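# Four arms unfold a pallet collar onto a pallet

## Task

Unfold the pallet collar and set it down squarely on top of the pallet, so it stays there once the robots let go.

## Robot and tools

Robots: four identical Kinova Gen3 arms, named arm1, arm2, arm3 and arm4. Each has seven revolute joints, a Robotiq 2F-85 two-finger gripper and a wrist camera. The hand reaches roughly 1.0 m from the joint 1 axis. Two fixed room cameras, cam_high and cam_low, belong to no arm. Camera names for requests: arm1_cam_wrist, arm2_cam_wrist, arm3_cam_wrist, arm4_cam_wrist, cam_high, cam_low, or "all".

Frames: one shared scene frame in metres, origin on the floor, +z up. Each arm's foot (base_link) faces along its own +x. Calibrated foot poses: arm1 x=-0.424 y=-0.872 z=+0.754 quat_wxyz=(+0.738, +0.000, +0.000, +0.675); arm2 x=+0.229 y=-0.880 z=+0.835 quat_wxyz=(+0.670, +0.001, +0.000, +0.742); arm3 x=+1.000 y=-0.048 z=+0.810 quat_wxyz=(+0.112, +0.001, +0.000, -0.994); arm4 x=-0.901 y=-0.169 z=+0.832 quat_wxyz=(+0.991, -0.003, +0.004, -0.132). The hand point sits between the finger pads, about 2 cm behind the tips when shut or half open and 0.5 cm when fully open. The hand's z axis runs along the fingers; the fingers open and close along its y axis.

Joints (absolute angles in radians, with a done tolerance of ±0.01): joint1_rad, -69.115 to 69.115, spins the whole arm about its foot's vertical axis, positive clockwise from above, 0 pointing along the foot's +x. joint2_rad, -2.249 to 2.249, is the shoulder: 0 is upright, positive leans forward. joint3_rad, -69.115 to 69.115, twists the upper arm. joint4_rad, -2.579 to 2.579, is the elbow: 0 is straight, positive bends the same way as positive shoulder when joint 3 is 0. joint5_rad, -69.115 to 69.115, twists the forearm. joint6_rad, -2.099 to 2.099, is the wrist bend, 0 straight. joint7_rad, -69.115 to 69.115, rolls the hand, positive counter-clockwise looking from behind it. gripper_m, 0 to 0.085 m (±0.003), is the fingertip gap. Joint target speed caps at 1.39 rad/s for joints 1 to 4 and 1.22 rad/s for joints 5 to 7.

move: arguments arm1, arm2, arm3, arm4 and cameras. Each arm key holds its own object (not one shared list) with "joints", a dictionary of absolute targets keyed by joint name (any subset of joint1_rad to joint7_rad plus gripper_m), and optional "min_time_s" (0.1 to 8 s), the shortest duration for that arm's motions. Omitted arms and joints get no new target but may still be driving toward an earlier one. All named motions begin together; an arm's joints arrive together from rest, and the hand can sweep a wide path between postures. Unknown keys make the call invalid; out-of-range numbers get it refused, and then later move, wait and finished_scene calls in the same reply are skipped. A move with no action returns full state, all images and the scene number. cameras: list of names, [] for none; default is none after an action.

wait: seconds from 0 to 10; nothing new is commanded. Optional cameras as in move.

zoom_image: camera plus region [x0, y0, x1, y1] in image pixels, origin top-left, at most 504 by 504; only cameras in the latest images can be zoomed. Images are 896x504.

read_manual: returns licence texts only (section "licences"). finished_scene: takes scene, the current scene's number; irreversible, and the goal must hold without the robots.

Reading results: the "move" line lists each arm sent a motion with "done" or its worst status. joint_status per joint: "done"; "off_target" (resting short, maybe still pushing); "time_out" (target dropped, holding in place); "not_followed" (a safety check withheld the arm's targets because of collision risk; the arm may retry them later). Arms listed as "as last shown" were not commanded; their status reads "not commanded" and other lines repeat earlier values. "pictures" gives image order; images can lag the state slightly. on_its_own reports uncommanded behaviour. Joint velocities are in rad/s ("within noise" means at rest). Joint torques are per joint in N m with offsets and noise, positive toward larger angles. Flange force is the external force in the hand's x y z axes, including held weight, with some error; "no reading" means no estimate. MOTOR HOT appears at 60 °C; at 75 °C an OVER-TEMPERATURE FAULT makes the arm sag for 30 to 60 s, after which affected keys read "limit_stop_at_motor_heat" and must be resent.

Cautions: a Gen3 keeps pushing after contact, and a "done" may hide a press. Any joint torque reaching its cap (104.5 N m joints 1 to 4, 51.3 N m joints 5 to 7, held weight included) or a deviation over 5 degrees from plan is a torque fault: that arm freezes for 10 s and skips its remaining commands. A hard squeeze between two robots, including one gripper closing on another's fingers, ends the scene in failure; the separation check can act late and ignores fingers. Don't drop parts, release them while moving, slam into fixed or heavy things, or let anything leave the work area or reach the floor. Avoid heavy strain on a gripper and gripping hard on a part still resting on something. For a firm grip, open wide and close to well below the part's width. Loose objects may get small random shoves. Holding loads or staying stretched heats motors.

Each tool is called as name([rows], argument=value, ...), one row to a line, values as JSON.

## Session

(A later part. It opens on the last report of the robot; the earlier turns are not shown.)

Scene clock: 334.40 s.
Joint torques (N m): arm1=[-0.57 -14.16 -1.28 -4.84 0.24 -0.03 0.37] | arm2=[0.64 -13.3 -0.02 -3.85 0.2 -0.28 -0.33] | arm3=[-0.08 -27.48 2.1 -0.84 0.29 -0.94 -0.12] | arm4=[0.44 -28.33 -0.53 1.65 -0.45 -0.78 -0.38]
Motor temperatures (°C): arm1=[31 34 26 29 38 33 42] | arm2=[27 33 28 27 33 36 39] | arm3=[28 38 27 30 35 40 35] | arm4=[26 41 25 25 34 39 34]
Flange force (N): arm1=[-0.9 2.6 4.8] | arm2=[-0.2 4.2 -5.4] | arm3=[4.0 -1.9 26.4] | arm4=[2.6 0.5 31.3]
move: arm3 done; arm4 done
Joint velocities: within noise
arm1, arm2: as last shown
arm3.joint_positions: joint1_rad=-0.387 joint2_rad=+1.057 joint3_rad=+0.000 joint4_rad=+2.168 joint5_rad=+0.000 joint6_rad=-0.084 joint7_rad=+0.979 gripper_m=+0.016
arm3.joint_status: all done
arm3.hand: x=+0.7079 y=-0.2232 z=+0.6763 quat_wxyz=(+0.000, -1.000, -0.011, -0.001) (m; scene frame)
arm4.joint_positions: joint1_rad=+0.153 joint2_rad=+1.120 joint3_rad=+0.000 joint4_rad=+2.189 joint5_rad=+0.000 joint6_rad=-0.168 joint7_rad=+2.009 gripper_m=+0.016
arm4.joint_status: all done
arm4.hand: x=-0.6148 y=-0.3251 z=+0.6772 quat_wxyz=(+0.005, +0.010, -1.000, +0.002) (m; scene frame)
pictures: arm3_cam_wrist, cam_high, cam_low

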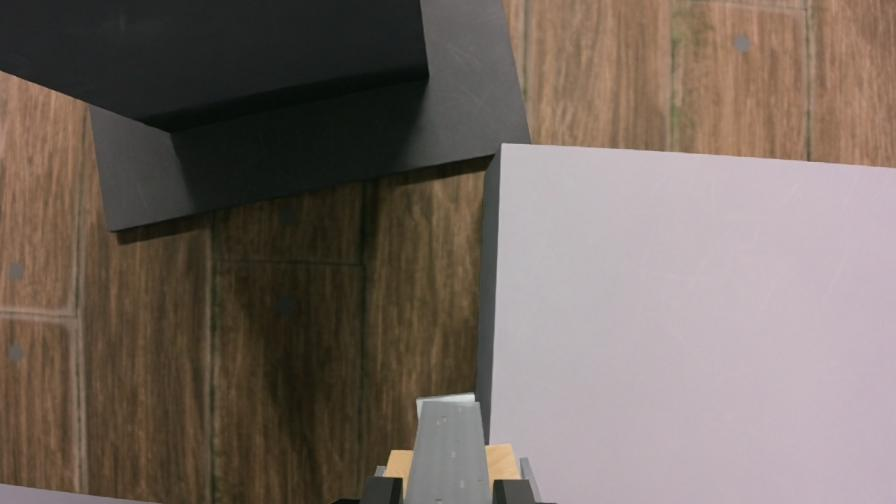

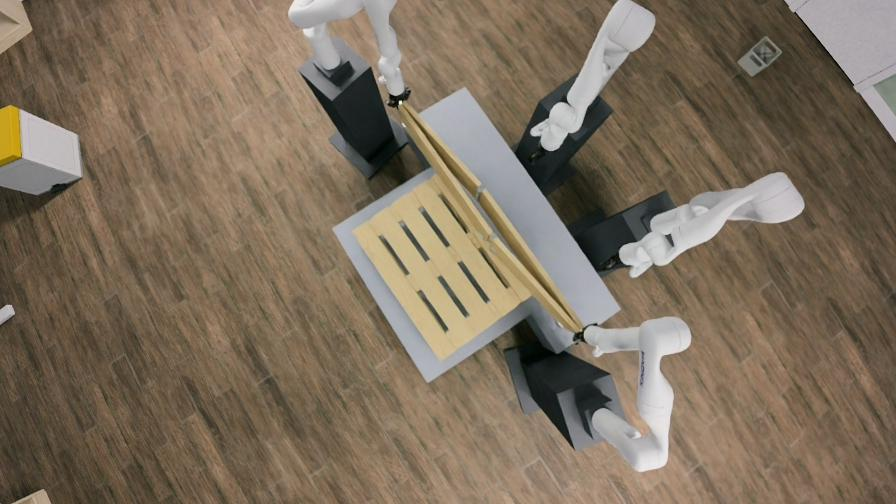

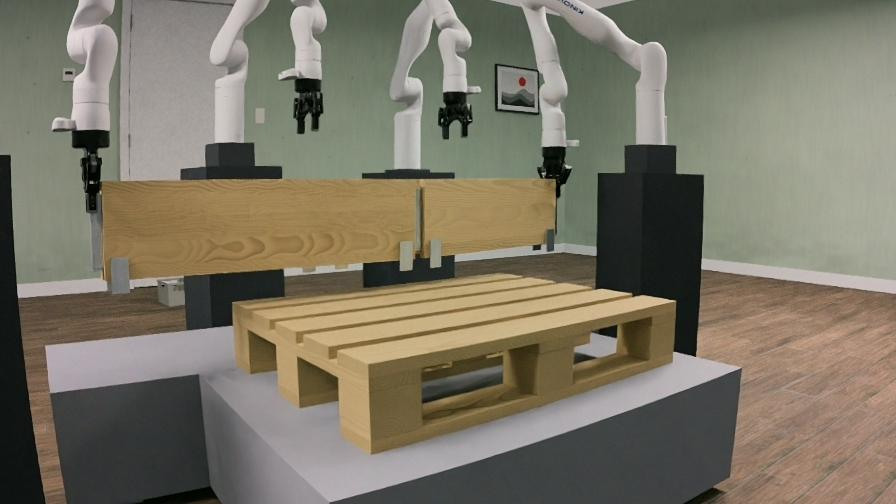

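move(arm1={"joints": {"joint1_rad": 0.0056, "joint2_rad": 0.8457, "joint3_rad": 0, "joint4_rad": 1.44225, "joint5_rad": 0, "joint6_rad": 0.85364, "joint7_rad": 0.12476, "gripper_m": 0.036}}, arm2={"joints": {"joint1_rad": -0.31972, "joint2_rad": 1.08161, "joint3_rad": 0, "joint4_rad": 1.20448, "joint5_rad": 0, "joint6_rad": 0.8555, "joint7_rad": 2.74997, "gripper_m": 0.036}}, cameras=["arm1_cam_wrist", "arm2_cam_wrist", "cam_high"])

Scene clock: 432.63 s.
Joint torques (N m): arm1=[-0.58 -23.63 -1.04 -6.85 0.26 -0.07 0.36] | arm2=[0.58 -22.71 0.22 -7.56 0.26 -0.24 -0.31] | arm3=[-0.16 -27.45 2 -0.77 0.29 -0.92 -0.11] | arm4=[0.56 -28.3 -0.5 1.71 -0.5 -0.76 -0.41]
Motor temperatures (°C): arm1=[31 33 26 29 37 33 42] | arm2=[27 33 28 27 33 36 39] | arm3=[28 37 27 30 35 40 35] | arm4=[26 40 25 25 35 39 34]
Flange force (N): arm1=[-0.8 3.0 2.6] | arm2=[1.8 6.6 -4.0] | arm3=[3.7 -2.0 26.4] | arm4=[2.4 0.6 31.3]
move: arm1 done; arm2 done
Joint velocities: within noise
arm1.joint_positions: joint1_rad=+0.006 joint2_rad=+0.846 joint3_rad=+0.000 joint4_rad=+1.442 joint5_rad=+0.000 joint6_rad=+0.854 joint7_rad=+0.125 gripper_m=+0.036
arm1.joint_status: all done
arm1.hand: x=-0.3467 y=-0.3249 z=+0.7993 quat_wxyz=(+0.000, +0.015, -1.000, +0.000) (m; scene frame)
arm2.joint_positions: joint1_rad=-0.320 joint2_rad=+1.082 joint3_rad=+0.000 joint4_rad=+1.204 joint5_rad=+0.000 joint6_rad=+0.855 joint7_rad=+2.750 gripper_m=+0.036
arm2.joint_status: all done
arm2.hand: x=+0.0022 y=-0.3147 z=+0.8018 quat_wxyz=(-0.001, +1.000, +0.015, -0.001) (m; scene frame)
arm3: as last shown
arm4.joint_positions: joint1_rad=+0.153 joint2_rad=+1.121 joint3_rad=+0.000 joint4_rad=+2.189 joint5_rad=+0.000 joint6_rad=-0.168 joint7_rad=+2.009 gripper_m=+0.016
arm4.joint_status: not commanded
arm4.hand: x=-0.6148 y=-0.3251 z=+0.6771 quat_wxyz=(+0.005, +0.010, -1.000, +0.002) (m; scene frame)
pictures: arm1_cam_wrist, arm2_cam_wrist, cam_high

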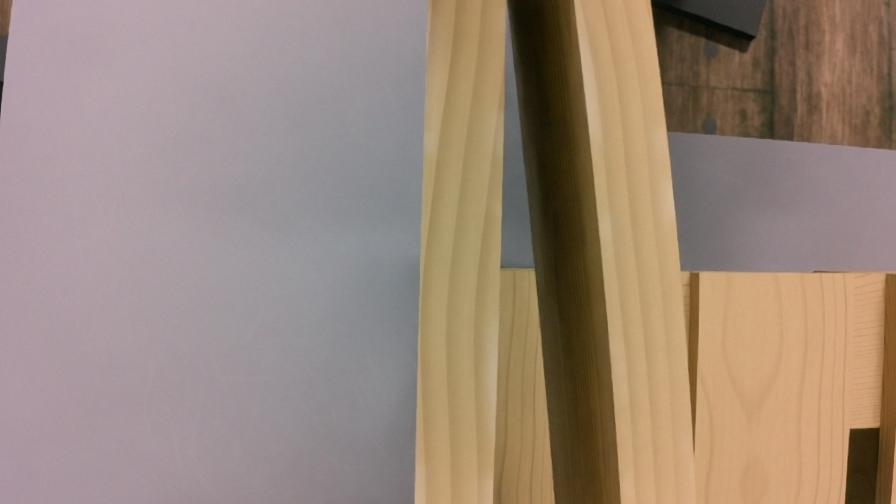

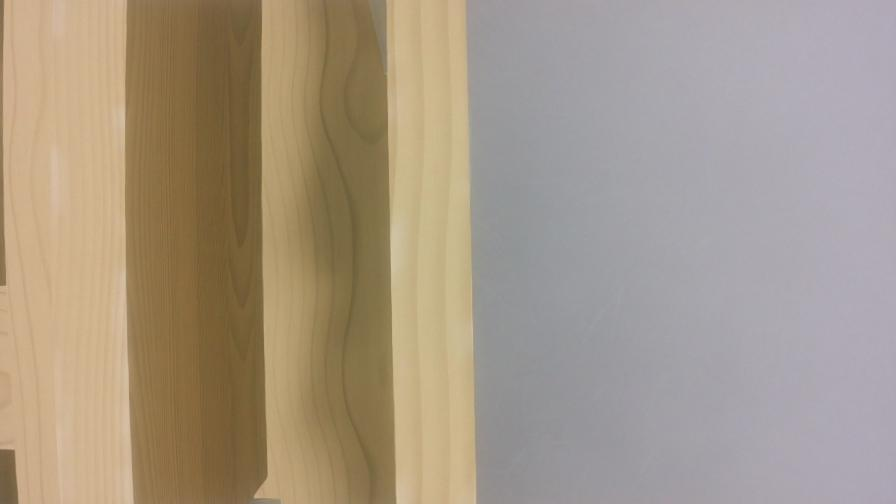

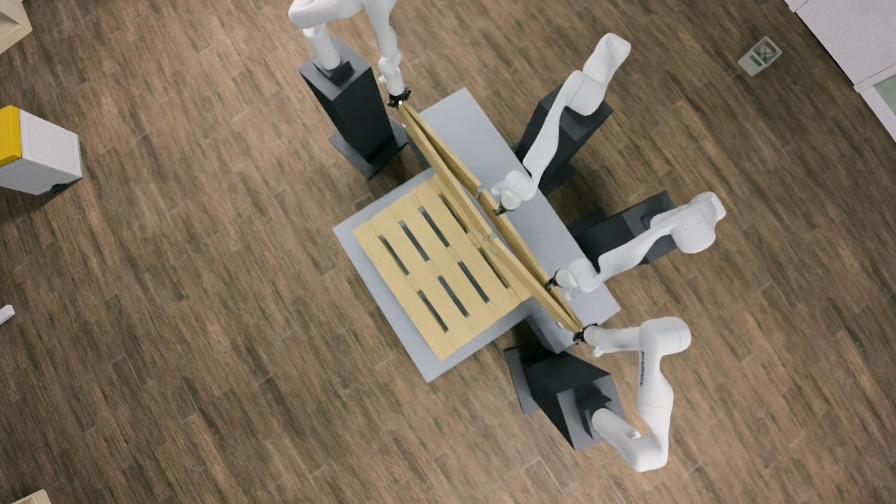

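move(arm1={"joints": {"joint1_rad": 0.005, "joint2_rad": 1.03418, "joint4_rad": 1.44361, "joint6_rad": 0.6638, "joint7_rad": 0.12216}}, arm2={"joints": {"joint1_rad": -0.31739, "joint2_rad": 1.27846, "joint4_rad": 1.13557, "joint6_rad": 0.72756, "joint7_rad": 2.7503}})

move(arm1={"joints": {"gripper_m": 0.0}}, arm2={"joints": {"gripper_m": 0.0}}, cameras=["cam_high"])

Scene clock: 477.13 s.
Joint torques (N m): arm1=[-0.83 -21.83 -1.26 -4.86 0.22 -0.08 0.38] | arm2=[0.59 -23.37 0.25 -6.75 0.24 -0.24 -0.34] | arm3=[-0.63 -27.38 1.45 -0.15 0.44 -0.62 -0.02] | arm4=[0.81 -29.3 0.07 2.47 -0.48 -0.5 -0.37]
Motor temperatures (°C): arm1=[31 34 26 29 37 33 42] | arm2=[27 34 28 27 33 36 39] | arm3=[28 37 27 30 35 40 35] | arm4=[26 40 25 25 35 39 34]
Flange force (N): arm1=[-0.8 1.4 -2.0] | arm2=[1.7 6.4 -5.2] | arm3=[2.4 -2.4 27.4] | arm4=[1.2 1.1 35.5]
move: arm1 done; arm2 done
Joint velocities: within noise
arm1.joint_positions: joint1_rad=+0.005 joint2_rad=+1.034 joint3_rad=+0.000 joint4_rad=+1.444 joint5_rad=+0.000 joint6_rad=+0.664 joint7_rad=+0.122 gripper_m=+0.036
arm1.joint_status: all done
arm1.hand: x=-0.3467 y=-0.3214 z=+0.6944 quat_wxyz=(+0.000, +0.014, -1.000, +0.000) (m; scene frame)
arm2.joint_positions: joint1_rad=-0.317 joint2_rad=+1.278 joint3_rad=+0.000 joint4_rad=+1.136 joint5_rad=+0.000 joint6_rad=+0.728 joint7_rad=+2.750 gripper_m=+0.036
arm2.joint_status: all done
arm2.hand: x=+0.0020 y=-0.3110 z=+0.6968 quat_wxyz=(-0.001, +1.000, +0.014, -0.001) (m; scene frame)
arm3, arm4: as last shown
pictures: none

Scene clock: 477.90 s.
Joint torques (N m): arm1=[-1.98 -25.3 -1.98 -19.4 0.21 -9.61 0.47] | arm2=[0 -21.31 -0.38 -1.52 -0.06 2.96 -0.54] | arm3=[0.1 -28.81 2.14 -1.97 0.24 -1.64 -0.19] | arm4=[6.81 -33.75 9.53 -0.07 -1.6 -1.88 -0.63]
Motor temperatures (°C): arm1=[31 34 26 29 37 33 42] | arm2=[27 34 28 27 33 36 39] | arm3=[28 37 27 30 35 40 35] | arm4=[26 40 25 25 35 39 34]
Flange force (N): arm1=[2.3 -28.5 -14.6] | arm2=[-1.4 -5.7 -1.1] | arm3=[5.5 -2.4 27.8] | arm4=[-1.9 19.5 43.0]
move: arm1 off_target; arm2 off_target
Joint velocities: within noise
arm1.joint_positions: joint1_rad=+0.005 joint2_rad=+1.034 joint3_rad=+0.000 joint4_rad=+1.444 joint5_rad=+0.000 joint6_rad=+0.664 joint7_rad=+0.122 gripper_m=+0.018
arm1.joint_status: gripper_m off_target (ended at +0.018, target +0.000)
arm1.hand: x=-0.3467 y=-0.3215 z=+0.6944 quat_wxyz=(+0.000, +0.014, -1.000, +0.000) (m; scene frame)
arm2.joint_positions: joint1_rad=-0.317 joint2_rad=+1.279 joint3_rad=+0.000 joint4_rad=+1.136 joint5_rad=+0.000 joint6_rad=+0.728 joint7_rad=+2.750 gripper_m=+0.018
arm2.joint_status: gripper_m off_target (ended at +0.018, target +0.000)
arm2.hand: x=+0.0021 y=-0.3111 z=+0.6967 quat_wxyz=(-0.001, +1.000, +0.014, -0.001) (m; scene frame)
arm3, arm4: as last shown
arm4.hand: x=-0.6149 y=-0.3251 z=+0.6771 quat_wxyz=(+0.005, +0.010, -1.000, +0.002) (m; scene frame)
pictures: cam_high

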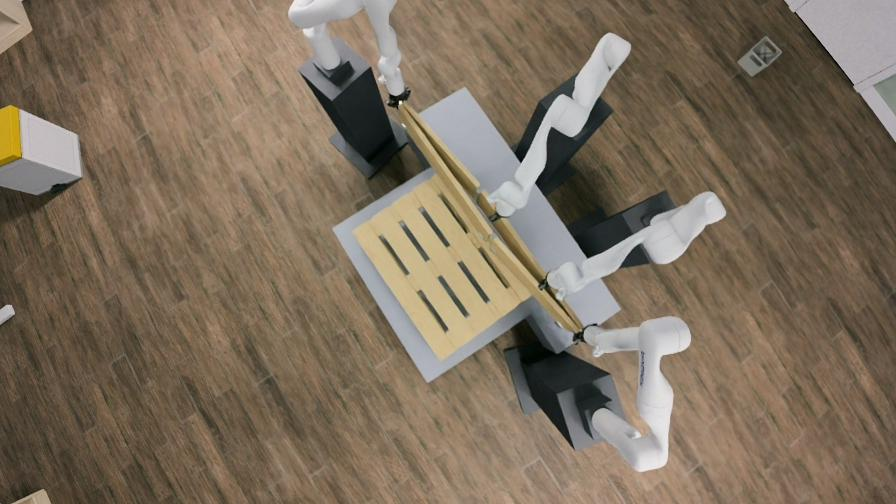

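move(arm1={"joints": {"joint1_rad": 0.00543, "joint2_rad": 1.03054, "joint4_rad": 1.45407, "joint6_rad": 0.65699, "joint7_rad": 0.12259}, "min_time_s": 1.0}, arm3={"joints": {"gripper_m": 0.06}})

move(arm3={"joints": {"joint2_rad": 0.69575, "joint4_rad": 2.22125, "joint6_rad": 0.2246}})

move(arm3={"joints": {"joint1_rad": -0.19404, "joint2_rad": 1.01712, "joint4_rad": 1.26298, "joint6_rad": 0.8615, "joint7_rad": 1.29137, "gripper_m": 0.036}}, cameras=["arm3_cam_wrist", "cam_high"])

Scene clock: 579.30 s.
Joint torques (N m): arm1=[-4.75 -37.03 -4.93 -13.87 -0.78 -3.67 0.71] | arm2=[1.57 -54.72 2.36 -16.82 0.91 -0.1 -0.34] | arm3=[-0.87 -16.78 0.09 -0.04 0.49 0.08 -0.03] | arm4=[1.74 -15.62 0.87 -2.06 -0.65 -1.25 -0.38]
Motor temperatures (°C): arm1=[31 36 26 31 37 34 42] | arm2=[27 36 28 27 33 37 39] | arm3=[28 40 27 30 35 40 35] | arm4=[26 47 26 24 35 39 34]
Flange force (N): arm1=[-6.3 -5.2 18.8] | arm2=[-0.8 4.4 46.7] | arm3=[1.4 -2.8 -1.5] | arm4=[3.9 5.7 -10.4]
move: arm1 done; arm3 done
TORQUE WARNING: arm2's joint2_rad reached its warning level (56.7 N m). A warning alone does not stop the arm.
TORQUE WARNING: arm1's joint2_rad reached its warning level (56.7 N m). A warning alone does not stop the arm.
Joint velocities: within noise
arm1.joint_positions: joint1_rad=+0.005 joint2_rad=+1.031 joint3_rad=+0.000 joint4_rad=+1.454 joint5_rad=+0.000 joint6_rad=+0.657 joint7_rad=+0.123 gripper_m=+0.018
arm1.joint_status: all done
arm1.hand: x=-0.3467 y=-0.3239 z=+0.6944 quat_wxyz=(+0.000, +0.014, -1.000, +0.000) (m; scene frame)
arm2.joint_positions: joint1_rad=-0.317 joint2_rad=+1.278 joint3_rad=+0.000 joint4_rad=+1.136 joint5_rad=+0.000 joint6_rad=+0.728 joint7_rad=+2.750 gripper_m=+0.018
arm2.joint_status: not commanded
arm2.hand: x=+0.0020 y=-0.3110 z=+0.6968 quat_wxyz=(-0.001, +1.000, +0.014, -0.001) (m; scene frame)
arm3.joint_positions: joint1_rad=-0.387 joint2_rad=+1.057 joint3_rad=+0.000 joint4_rad=+2.168 joint5_rad=+0.000 joint6_rad=-0.084 joint7_rad=+0.979 gripper_m=+0.060
arm3.joint_status: all done
arm3.hand: x=+0.7079 y=-0.2231 z=+0.6763 quat_wxyz=(+0.000, -1.000, -0.010, -0.001) (m; scene frame)
arm4: as last shown
arm4.hand: x=-0.6148 y=-0.3252 z=+0.6771 quat_wxyz=(+0.005, +0.010, -1.000, +0.002) (m; scene frame)
pictures: none

Scene clock: 580.87 s.
Joint torques (N m): arm1=[-4.99 -37.56 -5.26 -13.92 -0.95 -3.62 0.61] | arm2=[1.66 -54.46 2.5 -16.57 0.96 0.02 -0.41] | arm3=[-0.75 -14.94 0.2 -2.67 0.48 0.06 -0.02] | arm4=[1.41 -15.37 0.3 -2.03 -0.64 -1.19 -0.51]
Motor temperatures (°C): arm1=[31 36 26 31 37 34 42] | arm2=[27 36 28 27 33 37 39] | arm3=[28 40 27 30 35 40 35] | arm4=[26 47 26 24 35 39 34]
Flange force (N): arm1=[-7.0 -4.8 19.9] | arm2=[-1.0 4.0 46.6] | arm3=[1.0 -2.7 -0.4] | arm4=[4.5 4.6 -11.0]
move: arm3 done
TORQUE WARNING: arm2's joint2_rad reached its warning level (56.7 N m). A warning alone does not stop the arm.
Joint velocities: within noise
arm1, arm4: as last shown
arm2.joint_positions: joint1_rad=-0.317 joint2_rad=+1.278 joint3_rad=+0.000 joint4_rad=+1.136 joint5_rad=+0.000 joint6_rad=+0.728 joint7_rad=+2.750 gripper_m=+0.018
arm2.joint_status: not commanded
arm2.hand: x=+0.0020 y=-0.3110 z=+0.6968 quat_wxyz=(-0.001, +1.000, +0.014, -0.001) (m; scene frame)
arm3.joint_positions: joint1_rad=-0.387 joint2_rad=+0.696 joint3_rad=+0.000 joint4_rad=+2.221 joint5_rad=+0.000 joint6_rad=+0.225 joint7_rad=+0.979 gripper_m=+0.060
arm3.joint_status: all done
arm3.hand: x=+0.7080 y=-0.2229 z=+0.7993 quat_wxyz=(+0.000, -1.000, -0.011, -0.001) (m; scene frame)
arm4.hand: x=-0.6148 y=-0.3251 z=+0.6771 quat_wxyz=(+0.005, +0.010, -1.000, +0.002) (m; scene frame)
pictures: none

Scene clock: 583.20 s.
Joint torques (N m): arm1=[-4.99 -37.59 -5.19 -13.89 -0.93 -3.59 0.67] | arm2=[1.69 -54.52 2.52 -16.56 0.93 0.04 -0.32] | arm3=[-0.71 -23.59 0.33 -7.42 0.49 0.11 -0.02] | arm4=[1.48 -15.36 0.3 -2.04 -0.63 -1.22 -0.46]
Motor temperatures (°C): arm1=[31 36 26 31 37 34 42] | arm2=[27 37 28 27 33 37 39] | arm3=[28 40 27 30 35 40 35] | arm4=[26 47 26 24 35 39 34]
Flange force (N): arm1=[-6.9 -4.7 20.0] | arm2=[-1.1 4.0 46.7] | arm3=[3.7 -2.1 -1.0] | arm4=[4.2 4.8 -11.1]
move: arm3 done
TORQUE WARNING: arm2's joint2_rad reached its warning level (56.7 N m). A warning alone does not stop the arm.
Joint velocities: within noise
arm1, arm4: as last shown
arm2.joint_positions: joint1_rad=-0.317 joint2_rad=+1.278 joint3_rad=+0.000 joint4_rad=+1.136 joint5_rad=+0.000 joint6_rad=+0.728 joint7_rad=+2.750 gripper_m=+0.018
arm2.joint_status: not commanded
arm2.hand: x=+0.0020 y=-0.3110 z=+0.6968 quat_wxyz=(-0.001, +1.000, +0.014, -0.001) (m; scene frame)
arm3.joint_positions: joint1_rad=-0.194 joint2_rad=+1.017 joint3_rad=+0.000 joint4_rad=+1.263 joint5_rad=+0.000 joint6_rad=+0.862 joint7_rad=+1.291 gripper_m=+0.036
arm3.joint_status: all done
arm3.hand: x=+0.4453 y=-0.2680 z=+0.7989 quat_wxyz=(+0.000, -0.998, -0.070, -0.001) (m; scene frame)
pictures: arm3_cam_wrist, cam_high

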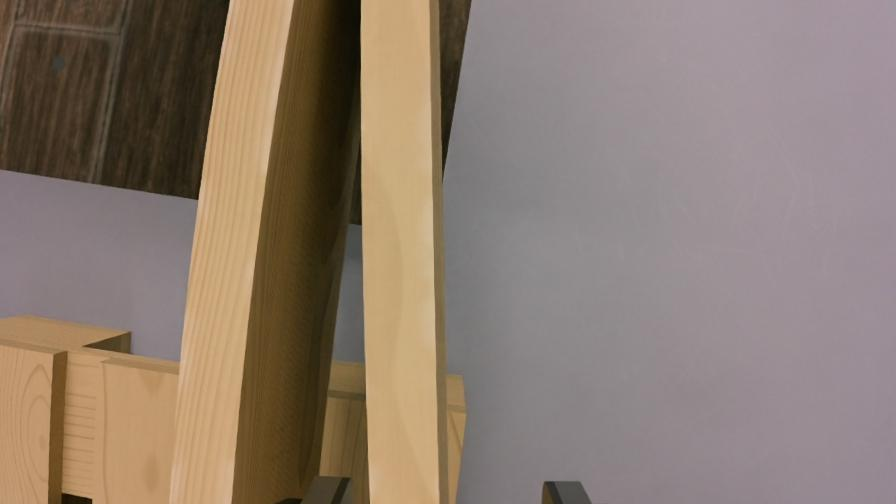

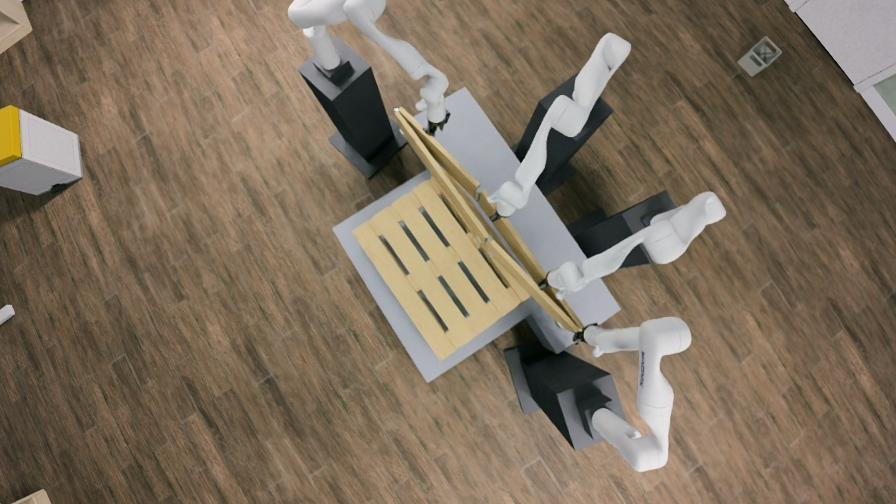

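move(arm3={"joints": {"joint1_rad": -0.18134, "joint2_rad": 1.01272, "joint4_rad": 1.27399, "joint6_rad": 0.85488, "joint7_rad": 1.32006}}, cameras=["arm3_cam_wrist"])

move(arm3={"joints": {"joint2_rad": 1.20973, "joint4_rad": 1.24033, "joint6_rad": 0.69153}})

move(arm3={"joints": {"gripper_m": 0.0}})

move(arm3={"joints": {"joint2_rad": 1.19241, "joint4_rad": 1.24672, "joint6_rad": 0.70246}, "min_time_s": 1.0}, cameras=["cam_high"])

Scene clock: 641.63 s.
Joint torques (N m): arm1=[-4.94 -37.59 -5.23 -13.94 -0.85 -3.6 0.61] | arm2=[1.65 -54.54 2.54 -16.56 0.96 0.02 -0.39] | arm3=[-0.73 -23.5 0.34 -7.38 0.44 0.09 -0.03] | arm4=[1.43 -15.29 0.35 -2.02 -0.65 -1.19 -0.45]
Motor temperatures (°C): arm1=[31 39 26 31 37 34 42] | arm2=[27 45 28 28 33 37 39] | arm3=[28 38 27 30 35 39 35] | arm4=[26 44 26 24 34 39 34]
Flange force (N): arm1=[-6.8 -4.9 20.0] | arm2=[-1.0 3.8 46.8] | arm3=[3.7 -2.0 -1.1] | arm4=[4.3 4.7 -11.2]
move: arm3 done
TORQUE WARNING: arm2's joint2_rad reached its warning level (56.7 N m). A warning alone does not stop the arm.
Joint velocities: within noise
arm1, arm4: as last shown
arm2.joint_positions: joint1_rad=-0.317 joint2_rad=+1.278 joint3_rad=+0.000 joint4_rad=+1.136 joint5_rad=+0.000 joint6_rad=+0.728 joint7_rad=+2.750 gripper_m=+0.018
arm2.joint_status: not commanded
arm2.hand: x=+0.0020 y=-0.3110 z=+0.6968 quat_wxyz=(-0.001, +1.000, +0.014, -0.001) (m; scene frame)
arm3.joint_positions: joint1_rad=-0.181 joint2_rad=+1.013 joint3_rad=+0.000 joint4_rad=+1.274 joint5_rad=+0.000 joint6_rad=+0.855 joint7_rad=+1.320 gripper_m=+0.036
arm3.joint_status: all done
arm3.hand: x=+0.4447 y=-0.2601 z=+0.7989 quat_wxyz=(+0.000, -0.997, -0.078, -0.001) (m; scene frame)
pictures: arm3_cam_wrist

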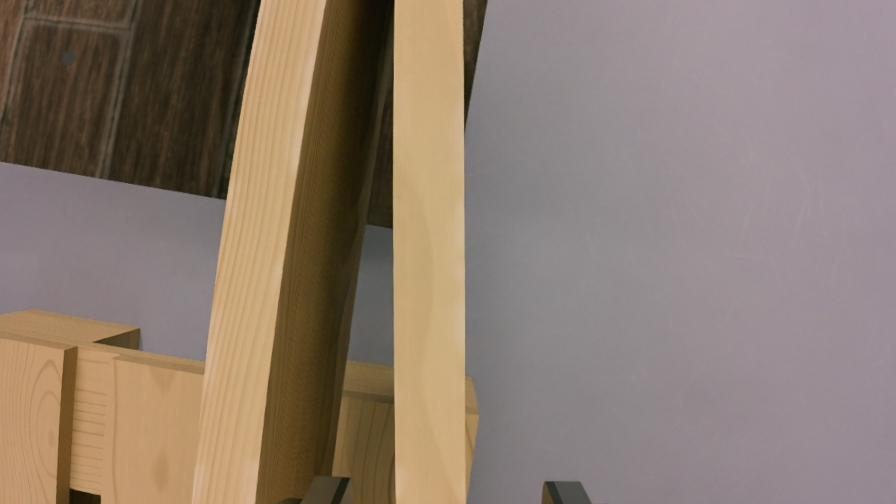

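Scene clock: 642.90 s.
Joint torques (N m): arm1=[-4.99 -37.6 -5.15 -13.84 -0.87 -3.57 0.61] | arm2=[1.72 -54.45 2.51 -16.44 0.91 -0.02 -0.33] | arm3=[-0.71 -24.17 0.34 -6.32 0.51 0.14 -0.04] | arm4=[1.43 -15.34 0.3 -2.06 -0.65 -1.21 -0.48]
Motor temperatures (°C): arm1=[31 39 26 30 37 33 42] | arm2=[27 46 28 28 33 37 39] | arm3=[28 38 27 30 35 39 35] | arm4=[26 44 26 24 34 39 34]
Flange force (N): arm1=[-7.0 -4.6 20.1] | arm2=[-1.4 3.4 46.7] | arm3=[3.8 -1.9 -1.8] | arm4=[4.4 4.6 -11.2]
move: arm3 done
TORQUE WARNING: arm2's joint2_rad reached its warning level (56.7 N m). A warning alone does not stop the arm.
Joint velocities: within noise
arm1, arm4: as last shown
arm2.joint_positions: joint1_rad=-0.317 joint2_rad=+1.278 joint3_rad=+0.000 joint4_rad=+1.136 joint5_rad=+0.000 joint6_rad=+0.728 joint7_rad=+2.750 gripper_m=+0.018
arm2.joint_status: not commanded
arm2.hand: x=+0.0020 y=-0.3110 z=+0.6968 quat_wxyz=(-0.001, +1.000, +0.014, -0.001) (m; scene frame)
arm3.joint_positions: joint1_rad=-0.181 joint2_rad=+1.210 joint3_rad=+0.000 joint4_rad=+1.240 joint5_rad=+0.000 joint6_rad=+0.692 joint7_rad=+1.320 gripper_m=+0.036
arm3.joint_status: all done
arm3.hand: x=+0.4449 y=-0.2601 z=+0.6889 quat_wxyz=(+0.000, -0.997, -0.078, -0.001) (m; scene frame)
pictures: none

Scene clock: 643.67 s.
Joint torques (N m): arm1=[-4.62 -37.79 -4.68 -14.04 -0.62 -3.55 0.72] | arm2=[1.72 -58.33 2.77 -17.7 1.07 0 -0.3] | arm3=[-0.37 -22.48 0.97 -6.3 0.49 -0.24 -0.11] | arm4=[1.25 -14.7 0.17 -2.46 -0.53 -1.39 -0.39]
Motor temperatures (°C): arm1=[31 39 26 30 37 33 42] | arm2=[27 46 28 28 33 37 39] | arm3=[28 38 27 30 35 39 35] | arm4=[26 44 26 24 34 39 34]
Flange force (N): arm1=[-6.1 -5.1 20.4] | arm2=[-1.6 3.1 53.1] | arm3=[5.3 -1.9 -5.5] | arm4=[4.8 4.6 -13.8]
move: arm3 off_target
TORQUE WARNING: arm2's joint2_rad reached its warning level (56.7 N m). A warning alone does not stop the arm.
Joint velocities: within noise
arm1: as last shown
arm2.joint_positions: joint1_rad=-0.317 joint2_rad=+1.279 joint3_rad=+0.000 joint4_rad=+1.135 joint5_rad=+0.000 joint6_rad=+0.728 joint7_rad=+2.750 gripper_m=+0.018
arm2.joint_status: not commanded
arm2.hand: x=+0.0020 y=-0.3111 z=+0.6967 quat_wxyz=(-0.001, +1.000, +0.014, -0.001) (m; scene frame)
arm3.joint_positions: joint1_rad=-0.181 joint2_rad=+1.210 joint3_rad=+0.000 joint4_rad=+1.240 joint5_rad=+0.000 joint6_rad=+0.692 joint7_rad=+1.320 gripper_m=+0.018
arm3.joint_status: gripper_m off_target (ended at +0.018, target +0.000)
arm3.hand: x=+0.4449 y=-0.2602 z=+0.6888 quat_wxyz=(-0.001, -0.997, -0.078, -0.001) (m; scene frame)
arm4.joint_positions: joint1_rad=+0.153 joint2_rad=+1.120 joint3_rad=+0.000 joint4_rad=+2.189 joint5_rad=+0.000 joint6_rad=-0.168 joint7_rad=+2.009 gripper_m=+0.016
arm4.joint_status: not commanded
arm4.hand: x=-0.6148 y=-0.3251 z=+0.6772 quat_wxyz=(+0.005, +0.010, -1.000, +0.002) (m; scene frame)
pictures: none

Scene clock: 644.97 s.
Joint torques (N m): arm1=[-4.97 -29.15 -5.92 -8.97 -1.55 -1.69 0.3] | arm2=[-2.68 -27.18 -3.42 -9.85 -1.31 -1.98 -0.75] | arm3=[-4.59 -38.73 -2.6 -5.83 -0.09 4.03 0.49] | arm4=[2.57 -22.68 2.85 2.33 -1.03 0.15 -0.61]
Motor temperatures (°C): arm1=[31 39 26 30 37 33 42] | arm2=[27 46 28 28 33 37 39] | arm3=[28 38 27 30 35 39 35] | arm4=[26 44 26 24 34 39 34]
Flange force (N): arm1=[-8.0 -1.7 8.4] | arm2=[8.3 7.2 -2.5] | arm3=[-11.5 -4.5 31.4] | arm4=[-1.2 5.0 17.4]
move: arm3 done
TORQUE WARNING: arm2's joint2_rad reached its warning level (56.7 N m). A warning alone does not stop the arm.
Joint velocities: within noise
arm1.joint_positions: joint1_rad=+0.005 joint2_rad=+1.030 joint3_rad=+0.000 joint4_rad=+1.454 joint5_rad=+0.000 joint6_rad=+0.657 joint7_rad=+0.123 gripper_m=+0.018
arm1.joint_status: not commanded
arm1.hand: x=-0.3467 y=-0.3239 z=+0.6945 quat_wxyz=(+0.000, +0.014, -1.000, +0.000) (m; scene frame)
arm2.joint_positions: joint1_rad=-0.317 joint2_rad=+1.278 joint3_rad=+0.000 joint4_rad=+1.136 joint5_rad=+0.000 joint6_rad=+0.728 joint7_rad=+2.750 gripper_m=+0.018
arm2.joint_status: not commanded
arm2.hand: x=+0.0021 y=-0.3110 z=+0.6968 quat_wxyz=(-0.001, +1.000, +0.014, -0.001) (m; scene frame)
arm3.joint_positions: joint1_rad=-0.181 joint2_rad=+1.192 joint3_rad=+0.000 joint4_rad=+1.247 joint5_rad=+0.000 joint6_rad=+0.702 joint7_rad=+1.320 gripper_m=+0.018
arm3.joint_status: all done
arm3.hand: x=+0.4449 y=-0.2601 z=+0.6978 quat_wxyz=(+0.000, -0.997, -0.078, -0.001) (m; scene frame)
arm4.joint_positions: joint1_rad=+0.153 joint2_rad=+1.121 joint3_rad=+0.000 joint4_rad=+2.189 joint5_rad=+0.000 joint6_rad=-0.168 joint7_rad=+2.009 gripper_m=+0.016
arm4.joint_status: not commanded
arm4.hand: x=-0.6148 y=-0.3251 z=+0.6771 quat_wxyz=(+0.005, +0.010, -1.000, +0.002) (m; scene frame)
pictures: cam_high

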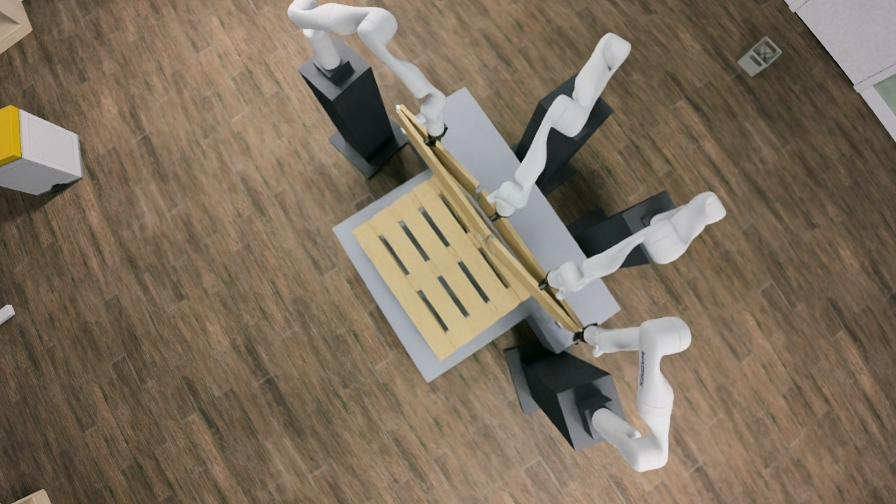

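move(arm4={"joints": {"gripper_m": 0.06}})

move(arm4={"joints": {"joint2_rad": 0.74895, "joint4_rad": 2.26918, "joint6_rad": 0.12347}})

move(arm1={"joints": {"joint1_rad": 0.02455, "joint2_rad": 1.05874, "joint4_rad": 1.37414, "joint6_rad": 0.70871, "joint7_rad": 0.14051}, "min_time_s": 2.0}, arm2={"joints": {"joint1_rad": -0.29034, "joint2_rad": 1.2926, "joint4_rad": 1.09452, "joint6_rad": 0.75448, "joint7_rad": 2.77615}, "min_time_s": 2.0}, arm3={"joints": {"joint1_rad": -0.09028, "joint2_rad": 1.16171, "joint4_rad": 1.34374, "joint6_rad": 0.63614, "joint7_rad": 1.56562}, "min_time_s": 2.0}, arm4={"joints": {"joint1_rad": -0.449, "joint2_rad": 0.6498, "joint4_rad": 1.99803, "joint6_rad": 0.49376, "joint7_rad": 1.6867, "gripper_m": 0.05}, "min_time_s": 2.0})

move(arm1={"joints": {"joint1_rad": 0.04284, "joint2_rad": 1.08705, "joint4_rad": 1.29609, "joint6_rad": 0.75845, "joint7_rad": 0.15549}, "min_time_s": 2.0}, arm2={"joints": {"joint1_rad": -0.26312, "joint2_rad": 1.31011, "joint4_rad": 1.04457, "joint6_rad": 0.78691, "joint7_rad": 2.80007}, "min_time_s": 2.0}, arm3={"joints": {"joint1_rad": 0.00635, "joint2_rad": 1.14809, "joint4_rad": 1.38596, "joint6_rad": 0.60754, "joint7_rad": 1.81256}, "min_time_s": 2.0}, arm4={"joints": {"joint1_rad": -0.39426, "joint2_rad": 1.12572, "joint4_rad": 0.98184, "joint6_rad": 1.03403, "joint7_rad": 1.90123}, "min_time_s": 2.0}, cameras=["arm4_cam_wrist", "cam_high"])

Scene clock: 765.70 s.
Joint torques (N m): arm1=[-4 -39.72 -4.95 -10.03 -1.44 0.25 0.27] | arm2=[-1.97 -27.91 -2.79 -10.63 -1.19 -2.41 -0.69] | arm3=[-4.02 -36.6 -1.92 -6.2 0.14 3.11 0.44] | arm4=[0.43 -16.47 -0.52 1.77 -0.19 0.33 -0.03]
Motor temperatures (°C): arm1=[31 38 27 30 37 33 42] | arm2=[27 39 28 28 33 37 39] | arm3=[28 46 27 30 35 40 35] | arm4=[26 43 26 24 34 39 34]
Flange force (N): arm1=[-7.3 4.1 31.3] | arm2=[7.6 8.9 -2.2] | arm3=[-9.0 -4.1 25.9] | arm4=[0.2 0.3 -0.8]
move: arm4 done
Joint velocities: within noise
arm1.joint_positions: joint1_rad=+0.005 joint2_rad=+1.031 joint3_rad=+0.000 joint4_rad=+1.454 joint5_rad=+0.000 joint6_rad=+0.657 joint7_rad=+0.123 gripper_m=+0.018
arm1.joint_status: not commanded
arm1.hand: x=-0.3467 y=-0.3239 z=+0.6944 quat_wxyz=(+0.000, +0.014, -1.000, +0.000) (m; scene frame)
arm2, arm3: as last shown
arm2.hand: x=+0.0020 y=-0.3111 z=+0.6967 quat_wxyz=(-0.001, +1.000, +0.014, -0.001) (m; scene frame)
arm3.hand: x=+0.4448 y=-0.2602 z=+0.6979 quat_wxyz=(+0.000, -0.997, -0.078, -0.001) (m; scene frame)
arm4.joint_positions: joint1_rad=+0.153 joint2_rad=+1.120 joint3_rad=+0.000 joint4_rad=+2.189 joint5_rad=+0.000 joint6_rad=-0.168 joint7_rad=+2.009 gripper_m=+0.060
arm4.joint_status: all done
arm4.hand: x=-0.6148 y=-0.3251 z=+0.6772 quat_wxyz=(+0.005, +0.010, -1.000, +0.002) (m; scene frame)
pictures: none

Scene clock: 767.30 s.
Joint torques (N m): arm1=[-4.29 -39.45 -5.24 -9.92 -1.53 0.28 0.32] | arm2=[-2.19 -28.21 -2.93 -10.67 -1.15 -2.35 -0.69] | arm3=[-4.04 -36.07 -2.13 -5.73 0.07 3.43 0.39] | arm4=[0.37 -14.58 -0.69 -0.89 -0.16 0.31 0]
Motor temperatures (°C): arm1=[31 38 27 30 37 33 42] | arm2=[27 39 28 28 33 37 39] | arm3=[28 46 27 30 35 40 35] | arm4=[26 43 26 24 34 39 34]
Flange force (N): arm1=[-7.7 4.0 30.9] | arm2=[7.9 8.6 -1.6] | arm3=[-9.4 -4.1 25.6] | arm4=[0.1 1.0 -0.9]
move: arm4 done
Joint velocities: within noise
arm1, arm2, arm3: as last shown
arm2.hand: x=+0.0020 y=-0.3110 z=+0.6968 quat_wxyz=(-0.001, +1.000, +0.014, -0.001) (m; scene frame)
arm3.hand: x=+0.4449 y=-0.2601 z=+0.6978 quat_wxyz=(+0.000, -0.997, -0.078, -0.001) (m; scene frame)
arm4.joint_positions: joint1_rad=+0.153 joint2_rad=+0.749 joint3_rad=+0.000 joint4_rad=+2.269 joint5_rad=+0.000 joint6_rad=+0.123 joint7_rad=+2.009 gripper_m=+0.060
arm4.joint_status: all done
arm4.hand: x=-0.6147 y=-0.3242 z=+0.8002 quat_wxyz=(+0.005, +0.010, -1.000, +0.002) (m; scene frame)
pictures: none

Scene clock: 769.67 s.
Joint torques (N m): arm1=[-5.31 -40.32 -5.82 -13.32 -1.19 -1.87 0.98] | arm2=[-3.88 -30.73 -3.98 -8.71 -1 -0.43 -0.06] | arm3=[-1.62 -32.98 0.73 -4.44 1.23 3.14 0.51] | arm4=[0.32 -16.32 -0.76 -3.99 -0.2 0.37 -0.03]
Motor temperatures (°C): arm1=[31 39 27 30 37 33 42] | arm2=[27 39 28 28 33 37 39] | arm3=[28 46 27 30 35 40 35] | arm4=[26 43 26 24 34 39 34]
Flange force (N): arm1=[-7.1 -2.0 26.2] | arm2=[6.5 0.2 6.7] | arm3=[-7.6 -2.1 21.9] | arm4=[0.4 1.0 -0.4]
move: arm1 done; arm2 done; arm3 done; arm4 done
Joint velocities: within noise
arm1.joint_positions: joint1_rad=+0.025 joint2_rad=+1.059 joint3_rad=+0.000 joint4_rad=+1.374 joint5_rad=+0.000 joint6_rad=+0.709 joint7_rad=+0.141 gripper_m=+0.018
arm1.joint_status: all done
arm1.hand: x=-0.3341 y=-0.3070 z=+0.6944 quat_wxyz=(+0.000, +0.013, -1.000, +0.000) (m; scene frame)
arm2.joint_positions: joint1_rad=-0.290 joint2_rad=+1.293 joint3_rad=+0.000 joint4_rad=+1.095 joint5_rad=+0.000 joint6_rad=+0.754 joint7_rad=+2.776 gripper_m=+0.018
arm2.joint_status: all done
arm2.hand: x=+0.0145 y=-0.2978 z=+0.6968 quat_wxyz=(-0.001, +1.000, +0.014, -0.001) (m; scene frame)
arm3.joint_positions: joint1_rad=-0.090 joint2_rad=+1.162 joint3_rad=+0.000 joint4_rad=+1.344 joint5_rad=+0.000 joint6_rad=+0.636 joint7_rad=+1.566 gripper_m=+0.018
arm3.joint_status: all done
arm3.hand: x=+0.4481 y=-0.2021 z=+0.6968 quat_wxyz=(-0.001, -0.988, -0.155, -0.001) (m; scene frame)
arm4.joint_positions: joint1_rad=-0.449 joint2_rad=+0.650 joint3_rad=+0.000 joint4_rad=+1.998 joint5_rad=+0.000 joint6_rad=+0.494 joint7_rad=+1.687 gripper_m=+0.050
arm4.joint_status: all done
arm4.hand: x=-0.4997 y=-0.1199 z=+0.8602 quat_wxyz=(+0.005, +0.149, -0.989, +0.001) (m; scene frame)
pictures: none

Scene clock: 772.07 s.
Joint torques (N m): arm1=[-5.72 -42.67 -6.3 -14.75 -1.76 -2.33 0.85] | arm2=[-4.58 -28.89 -4.71 -7.65 -1.5 -0.19 -0.1] | arm3=[0.3 -32.59 2.77 -3.41 1.85 3.45 0.55] | arm4=[0.34 -25.93 -0.57 -7.52 -0.16 0.33 -0.04]
Motor temperatures (°C): arm1=[31 39 27 30 37 33 42] | arm2=[27 39 28 28 33 37 39] | arm3=[28 46 27 30 35 40 35] | arm4=[26 43 26 24 34 39 34]
Flange force (N): arm1=[-7.7 -2.4 27.6] | arm2=[6.9 -1.9 3.9] | arm3=[-9.6 -1.1 23.0] | arm4=[0.5 0.6 -0.4]
move: arm1 done; arm2 done; arm3 done; arm4 done
Joint velocities: within noise
arm1.joint_positions: joint1_rad=+0.043 joint2_rad=+1.087 joint3_rad=+0.000 joint4_rad=+1.296 joint5_rad=+0.000 joint6_rad=+0.758 joint7_rad=+0.155 gripper_m=+0.018
arm1.joint_status: all done
arm1.hand: x=-0.3215 y=-0.2916 z=+0.6944 quat_wxyz=(+0.000, +0.012, -1.000, +0.000) (m; scene frame)
arm2.joint_positions: joint1_rad=-0.263 joint2_rad=+1.310 joint3_rad=+0.000 joint4_rad=+1.045 joint5_rad=+0.000 joint6_rad=+0.787 joint7_rad=+2.800 gripper_m=+0.018
arm2.joint_status: all done
arm2.hand: x=+0.0271 y=-0.2835 z=+0.6968 quat_wxyz=(-0.001, +1.000, +0.012, -0.001) (m; scene frame)
arm3.joint_positions: joint1_rad=+0.006 joint2_rad=+1.148 joint3_rad=+0.000 joint4_rad=+1.386 joint5_rad=+0.000 joint6_rad=+0.608 joint7_rad=+1.813 gripper_m=+0.018
arm3.joint_status: all done
arm3.hand: x=+0.4452 y=-0.1460 z=+0.6968 quat_wxyz=(-0.001, -0.974, -0.228, -0.001) (m; scene frame)
arm4.joint_positions: joint1_rad=-0.394 joint2_rad=+1.126 joint3_rad=+0.000 joint4_rad=+0.982 joint5_rad=+0.000 joint6_rad=+1.034 joint7_rad=+1.901 gripper_m=+0.050
arm4.joint_status: all done
arm4.hand: x=-0.2537 y=-0.1105 z=+0.8201 quat_wxyz=(+0.005, +0.227, -0.974, +0.001) (m; scene frame)
pictures: arm4_cam_wrist, cam_high

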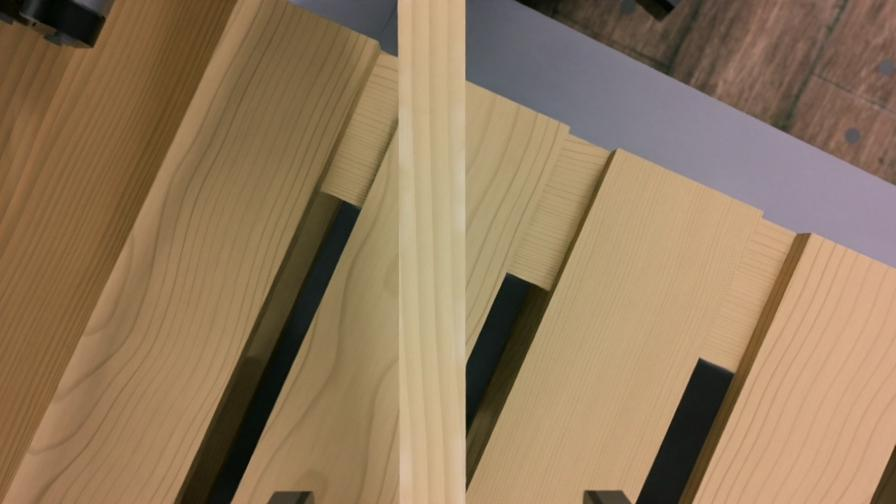

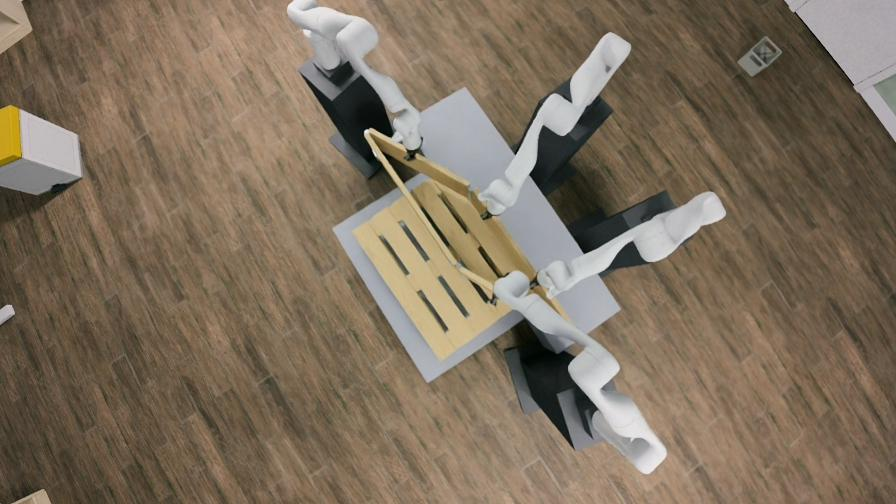

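zoom_image(camera="arm4_cam_wrist", region=[480, 90, 680, 310])

zoom_image(camera="arm4_cam_wrist", region=[240, 0, 440, 220])

zoom_image(camera="arm4_cam_wrist", region=[680, 180, 896, 400])

Scaled by 2.291 from the camera's 896x504 image, which has a finer 1280x720 frame.

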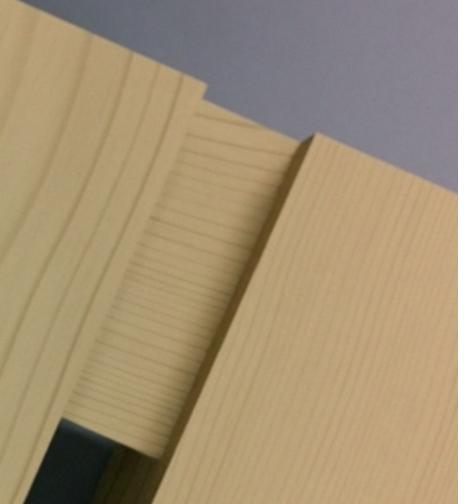

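Scaled by 2.291 from the camera's 896x504 image, which has a finer 1280x720 frame.

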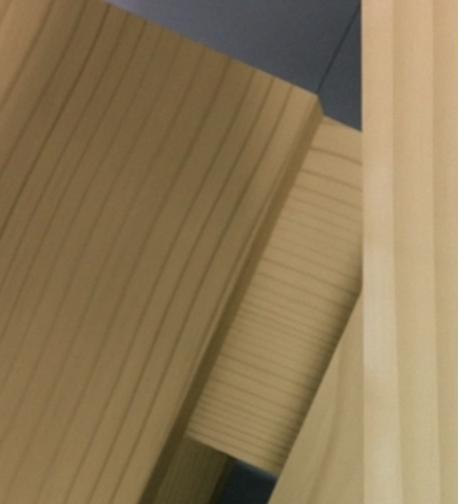

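Scaled by 2.291 from the camera's 896x504 image, which has a finer 1280x720 frame.

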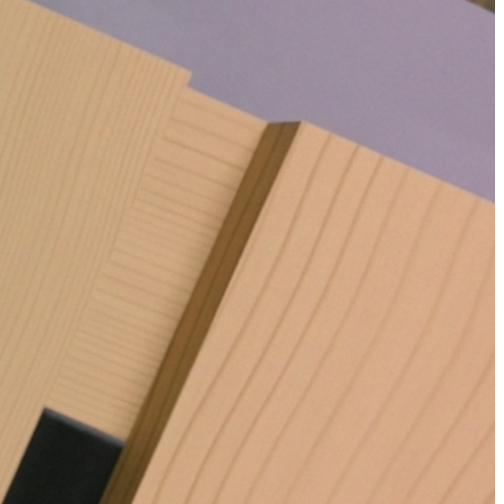

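zoom_image(camera="arm4_cam_wrist", region=[120, 400, 324, 504])

zoom_image(camera="arm4_cam_wrist", region=[560, 400, 764, 504])

zoom_image(camera="cam_high", region=[330, 170, 570, 390])

Scaled by 2.471 from the camera's 896x504 image, which has a finer 1280x720 frame.

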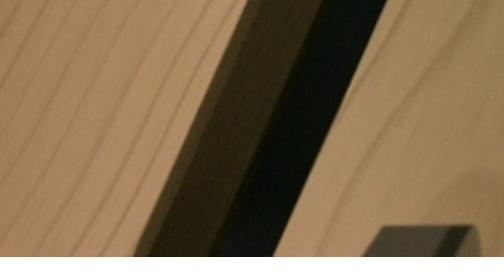

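Scaled by 2.471 from the camera's 896x504 image, which has a finer 1280x720 frame.

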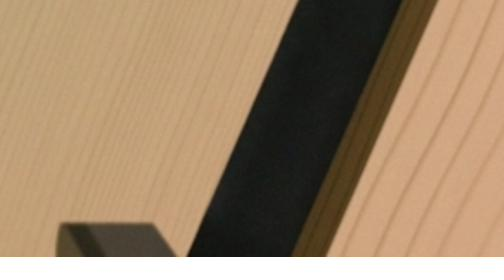

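Scaled by 2.100 from the camera's 896x504 image, which has a finer 1280x720 frame.

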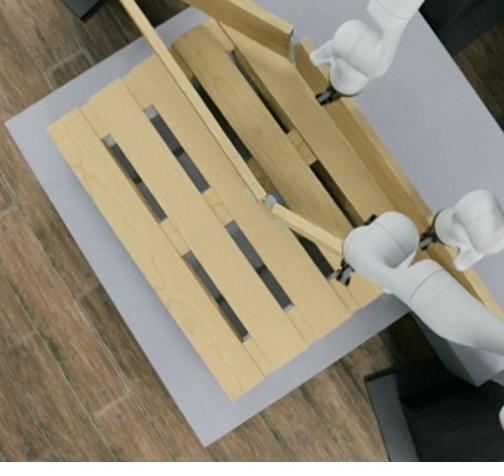

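zoom_image(camera="cam_high", region=[360, 120, 470, 270])

zoom_image(camera="cam_high", region=[345, 222, 450, 365])

Scaled by 3.360 from the camera's 896x504 image, which has a finer 1280x720 frame.

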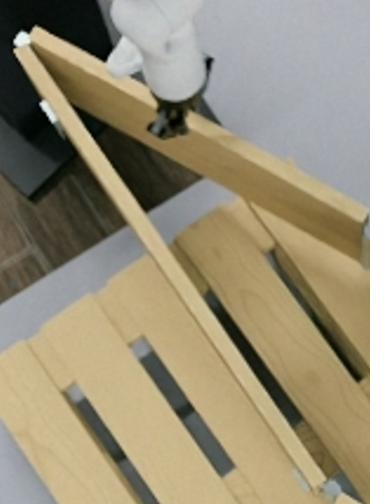

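Scaled by 3.524 from the camera's 896x504 image, which has a finer 1280x720 frame.

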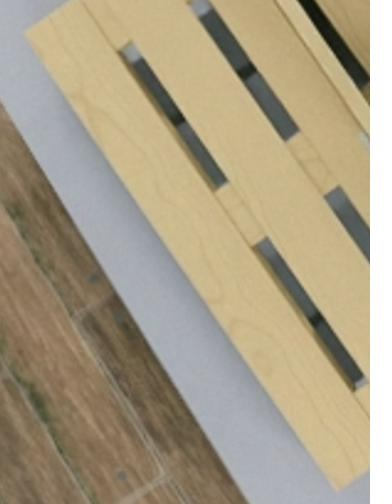

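move(cameras=["arm1_cam_wrist", "arm2_cam_wrist", "arm3_cam_wrist", "cam_low"])

Scene clock: 984.37 s.
Joint torques (N m): arm1=[-5.69 -42.68 -6.3 -14.81 -1.73 -2.36 0.84] | arm2=[-4.63 -28.99 -4.71 -7.55 -1.48 -0.13 -0.2] | arm3=[0.32 -32.58 2.81 -3.39 1.86 3.44 0.54] | arm4=[0.31 -25.94 -0.57 -7.53 -0.14 0.36 -0.02]
Motor temperatures (°C): arm1=[31 43 27 31 37 33 42] | arm2=[27 38 28 27 33 36 39] | arm3=[28 45 27 30 35 39 35] | arm4=[26 39 25 25 34 39 34]
Flange force (N): arm1=[-7.7 -2.5 27.5] | arm2=[7.0 -2.5 4.3] | arm3=[-9.7 -1.1 23.0] | arm4=[0.6 0.7 -0.3]
Joint velocities: within noise
arm1.joint_positions: joint1_rad=+0.043 joint2_rad=+1.087 joint3_rad=+0.000 joint4_rad=+1.296 joint5_rad=+0.000 joint6_rad=+0.758 joint7_rad=+0.155 gripper_m=+0.018
arm1.joint_status: all done
arm1.hand: x=-0.3215 y=-0.2916 z=+0.6944 quat_wxyz=(+0.000, +0.012, -1.000, +0.000) (m; scene frame)
arm2.joint_positions: joint1_rad=-0.263 joint2_rad=+1.310 joint3_rad=+0.000 joint4_rad=+1.045 joint5_rad=+0.000 joint6_rad=+0.787 joint7_rad=+2.800 gripper_m=+0.018
arm2.joint_status: all done
arm2.hand: x=+0.0271 y=-0.2835 z=+0.6968 quat_wxyz=(-0.001, +1.000, +0.012, -0.001) (m; scene frame)
arm3.joint_positions: joint1_rad=+0.006 joint2_rad=+1.148 joint3_rad=+0.000 joint4_rad=+1.386 joint5_rad=+0.000 joint6_rad=+0.608 joint7_rad=+1.813 gripper_m=+0.018
arm3.joint_status: all done
arm3.hand: x=+0.4452 y=-0.1460 z=+0.6968 quat_wxyz=(-0.001, -0.974, -0.228, -0.001) (m; scene frame)
arm4.joint_positions: joint1_rad=-0.394 joint2_rad=+1.126 joint3_rad=+0.000 joint4_rad=+0.982 joint5_rad=+0.000 joint6_rad=+1.034 joint7_rad=+1.901 gripper_m=+0.050
arm4.joint_status: all done
arm4.hand: x=-0.2537 y=-0.1105 z=+0.8201 quat_wxyz=(+0.005, +0.227, -0.974, +0.001) (m; scene frame)
pictures: arm1_cam_wrist, arm2_cam_wrist, arm3_cam_wrist, cam_low

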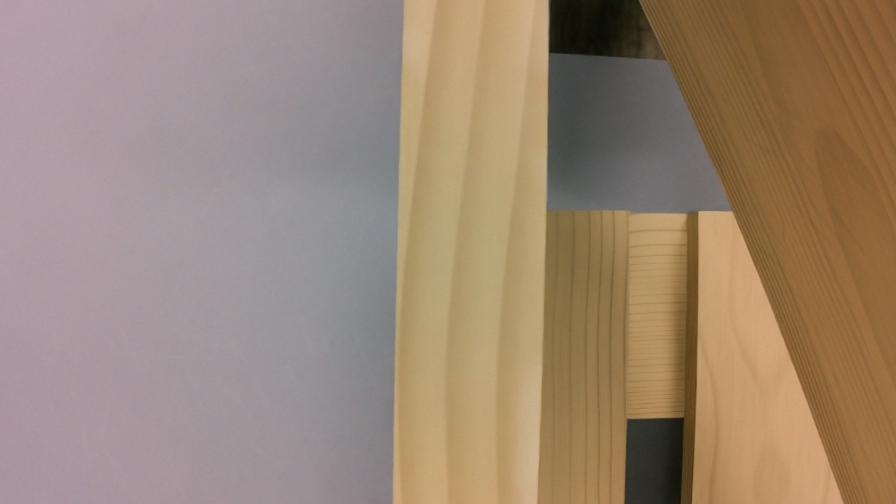

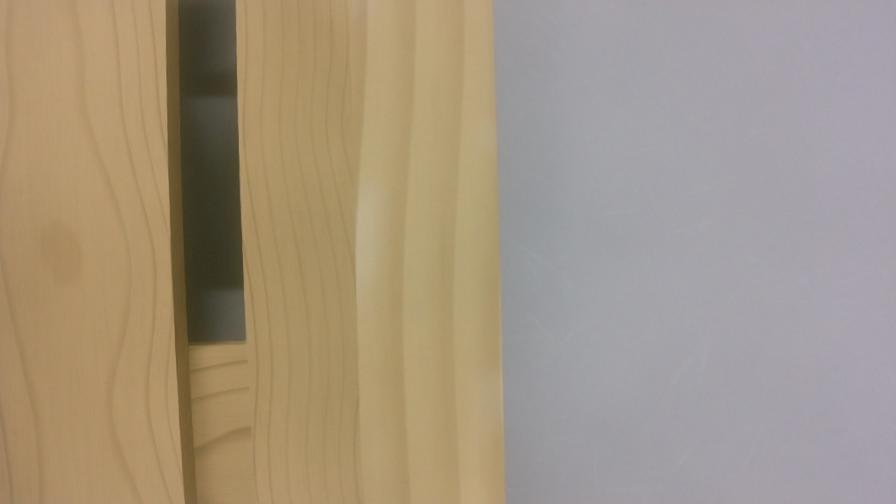

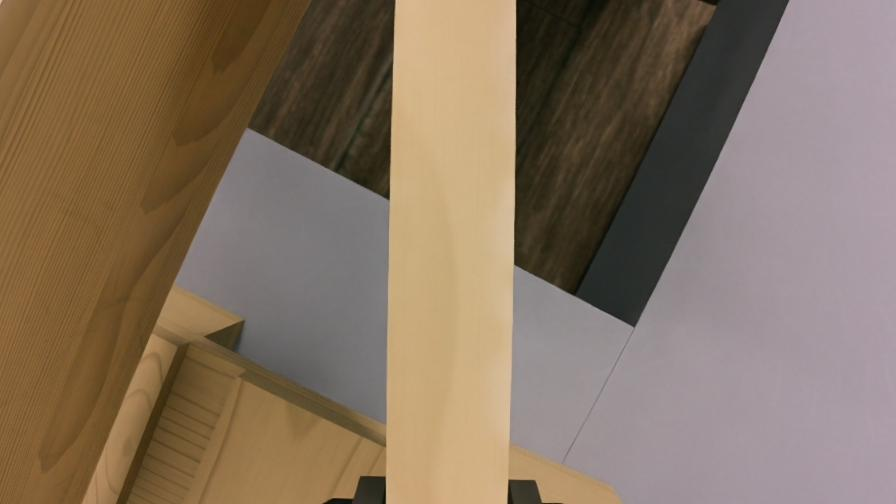

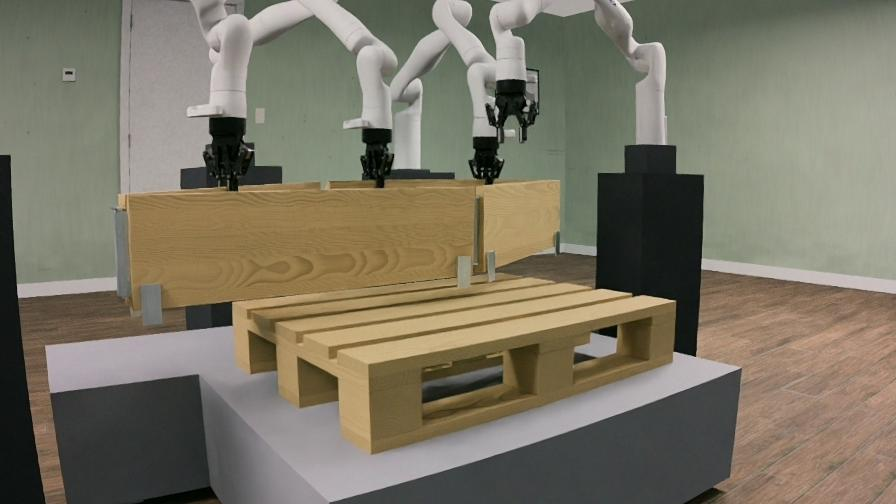

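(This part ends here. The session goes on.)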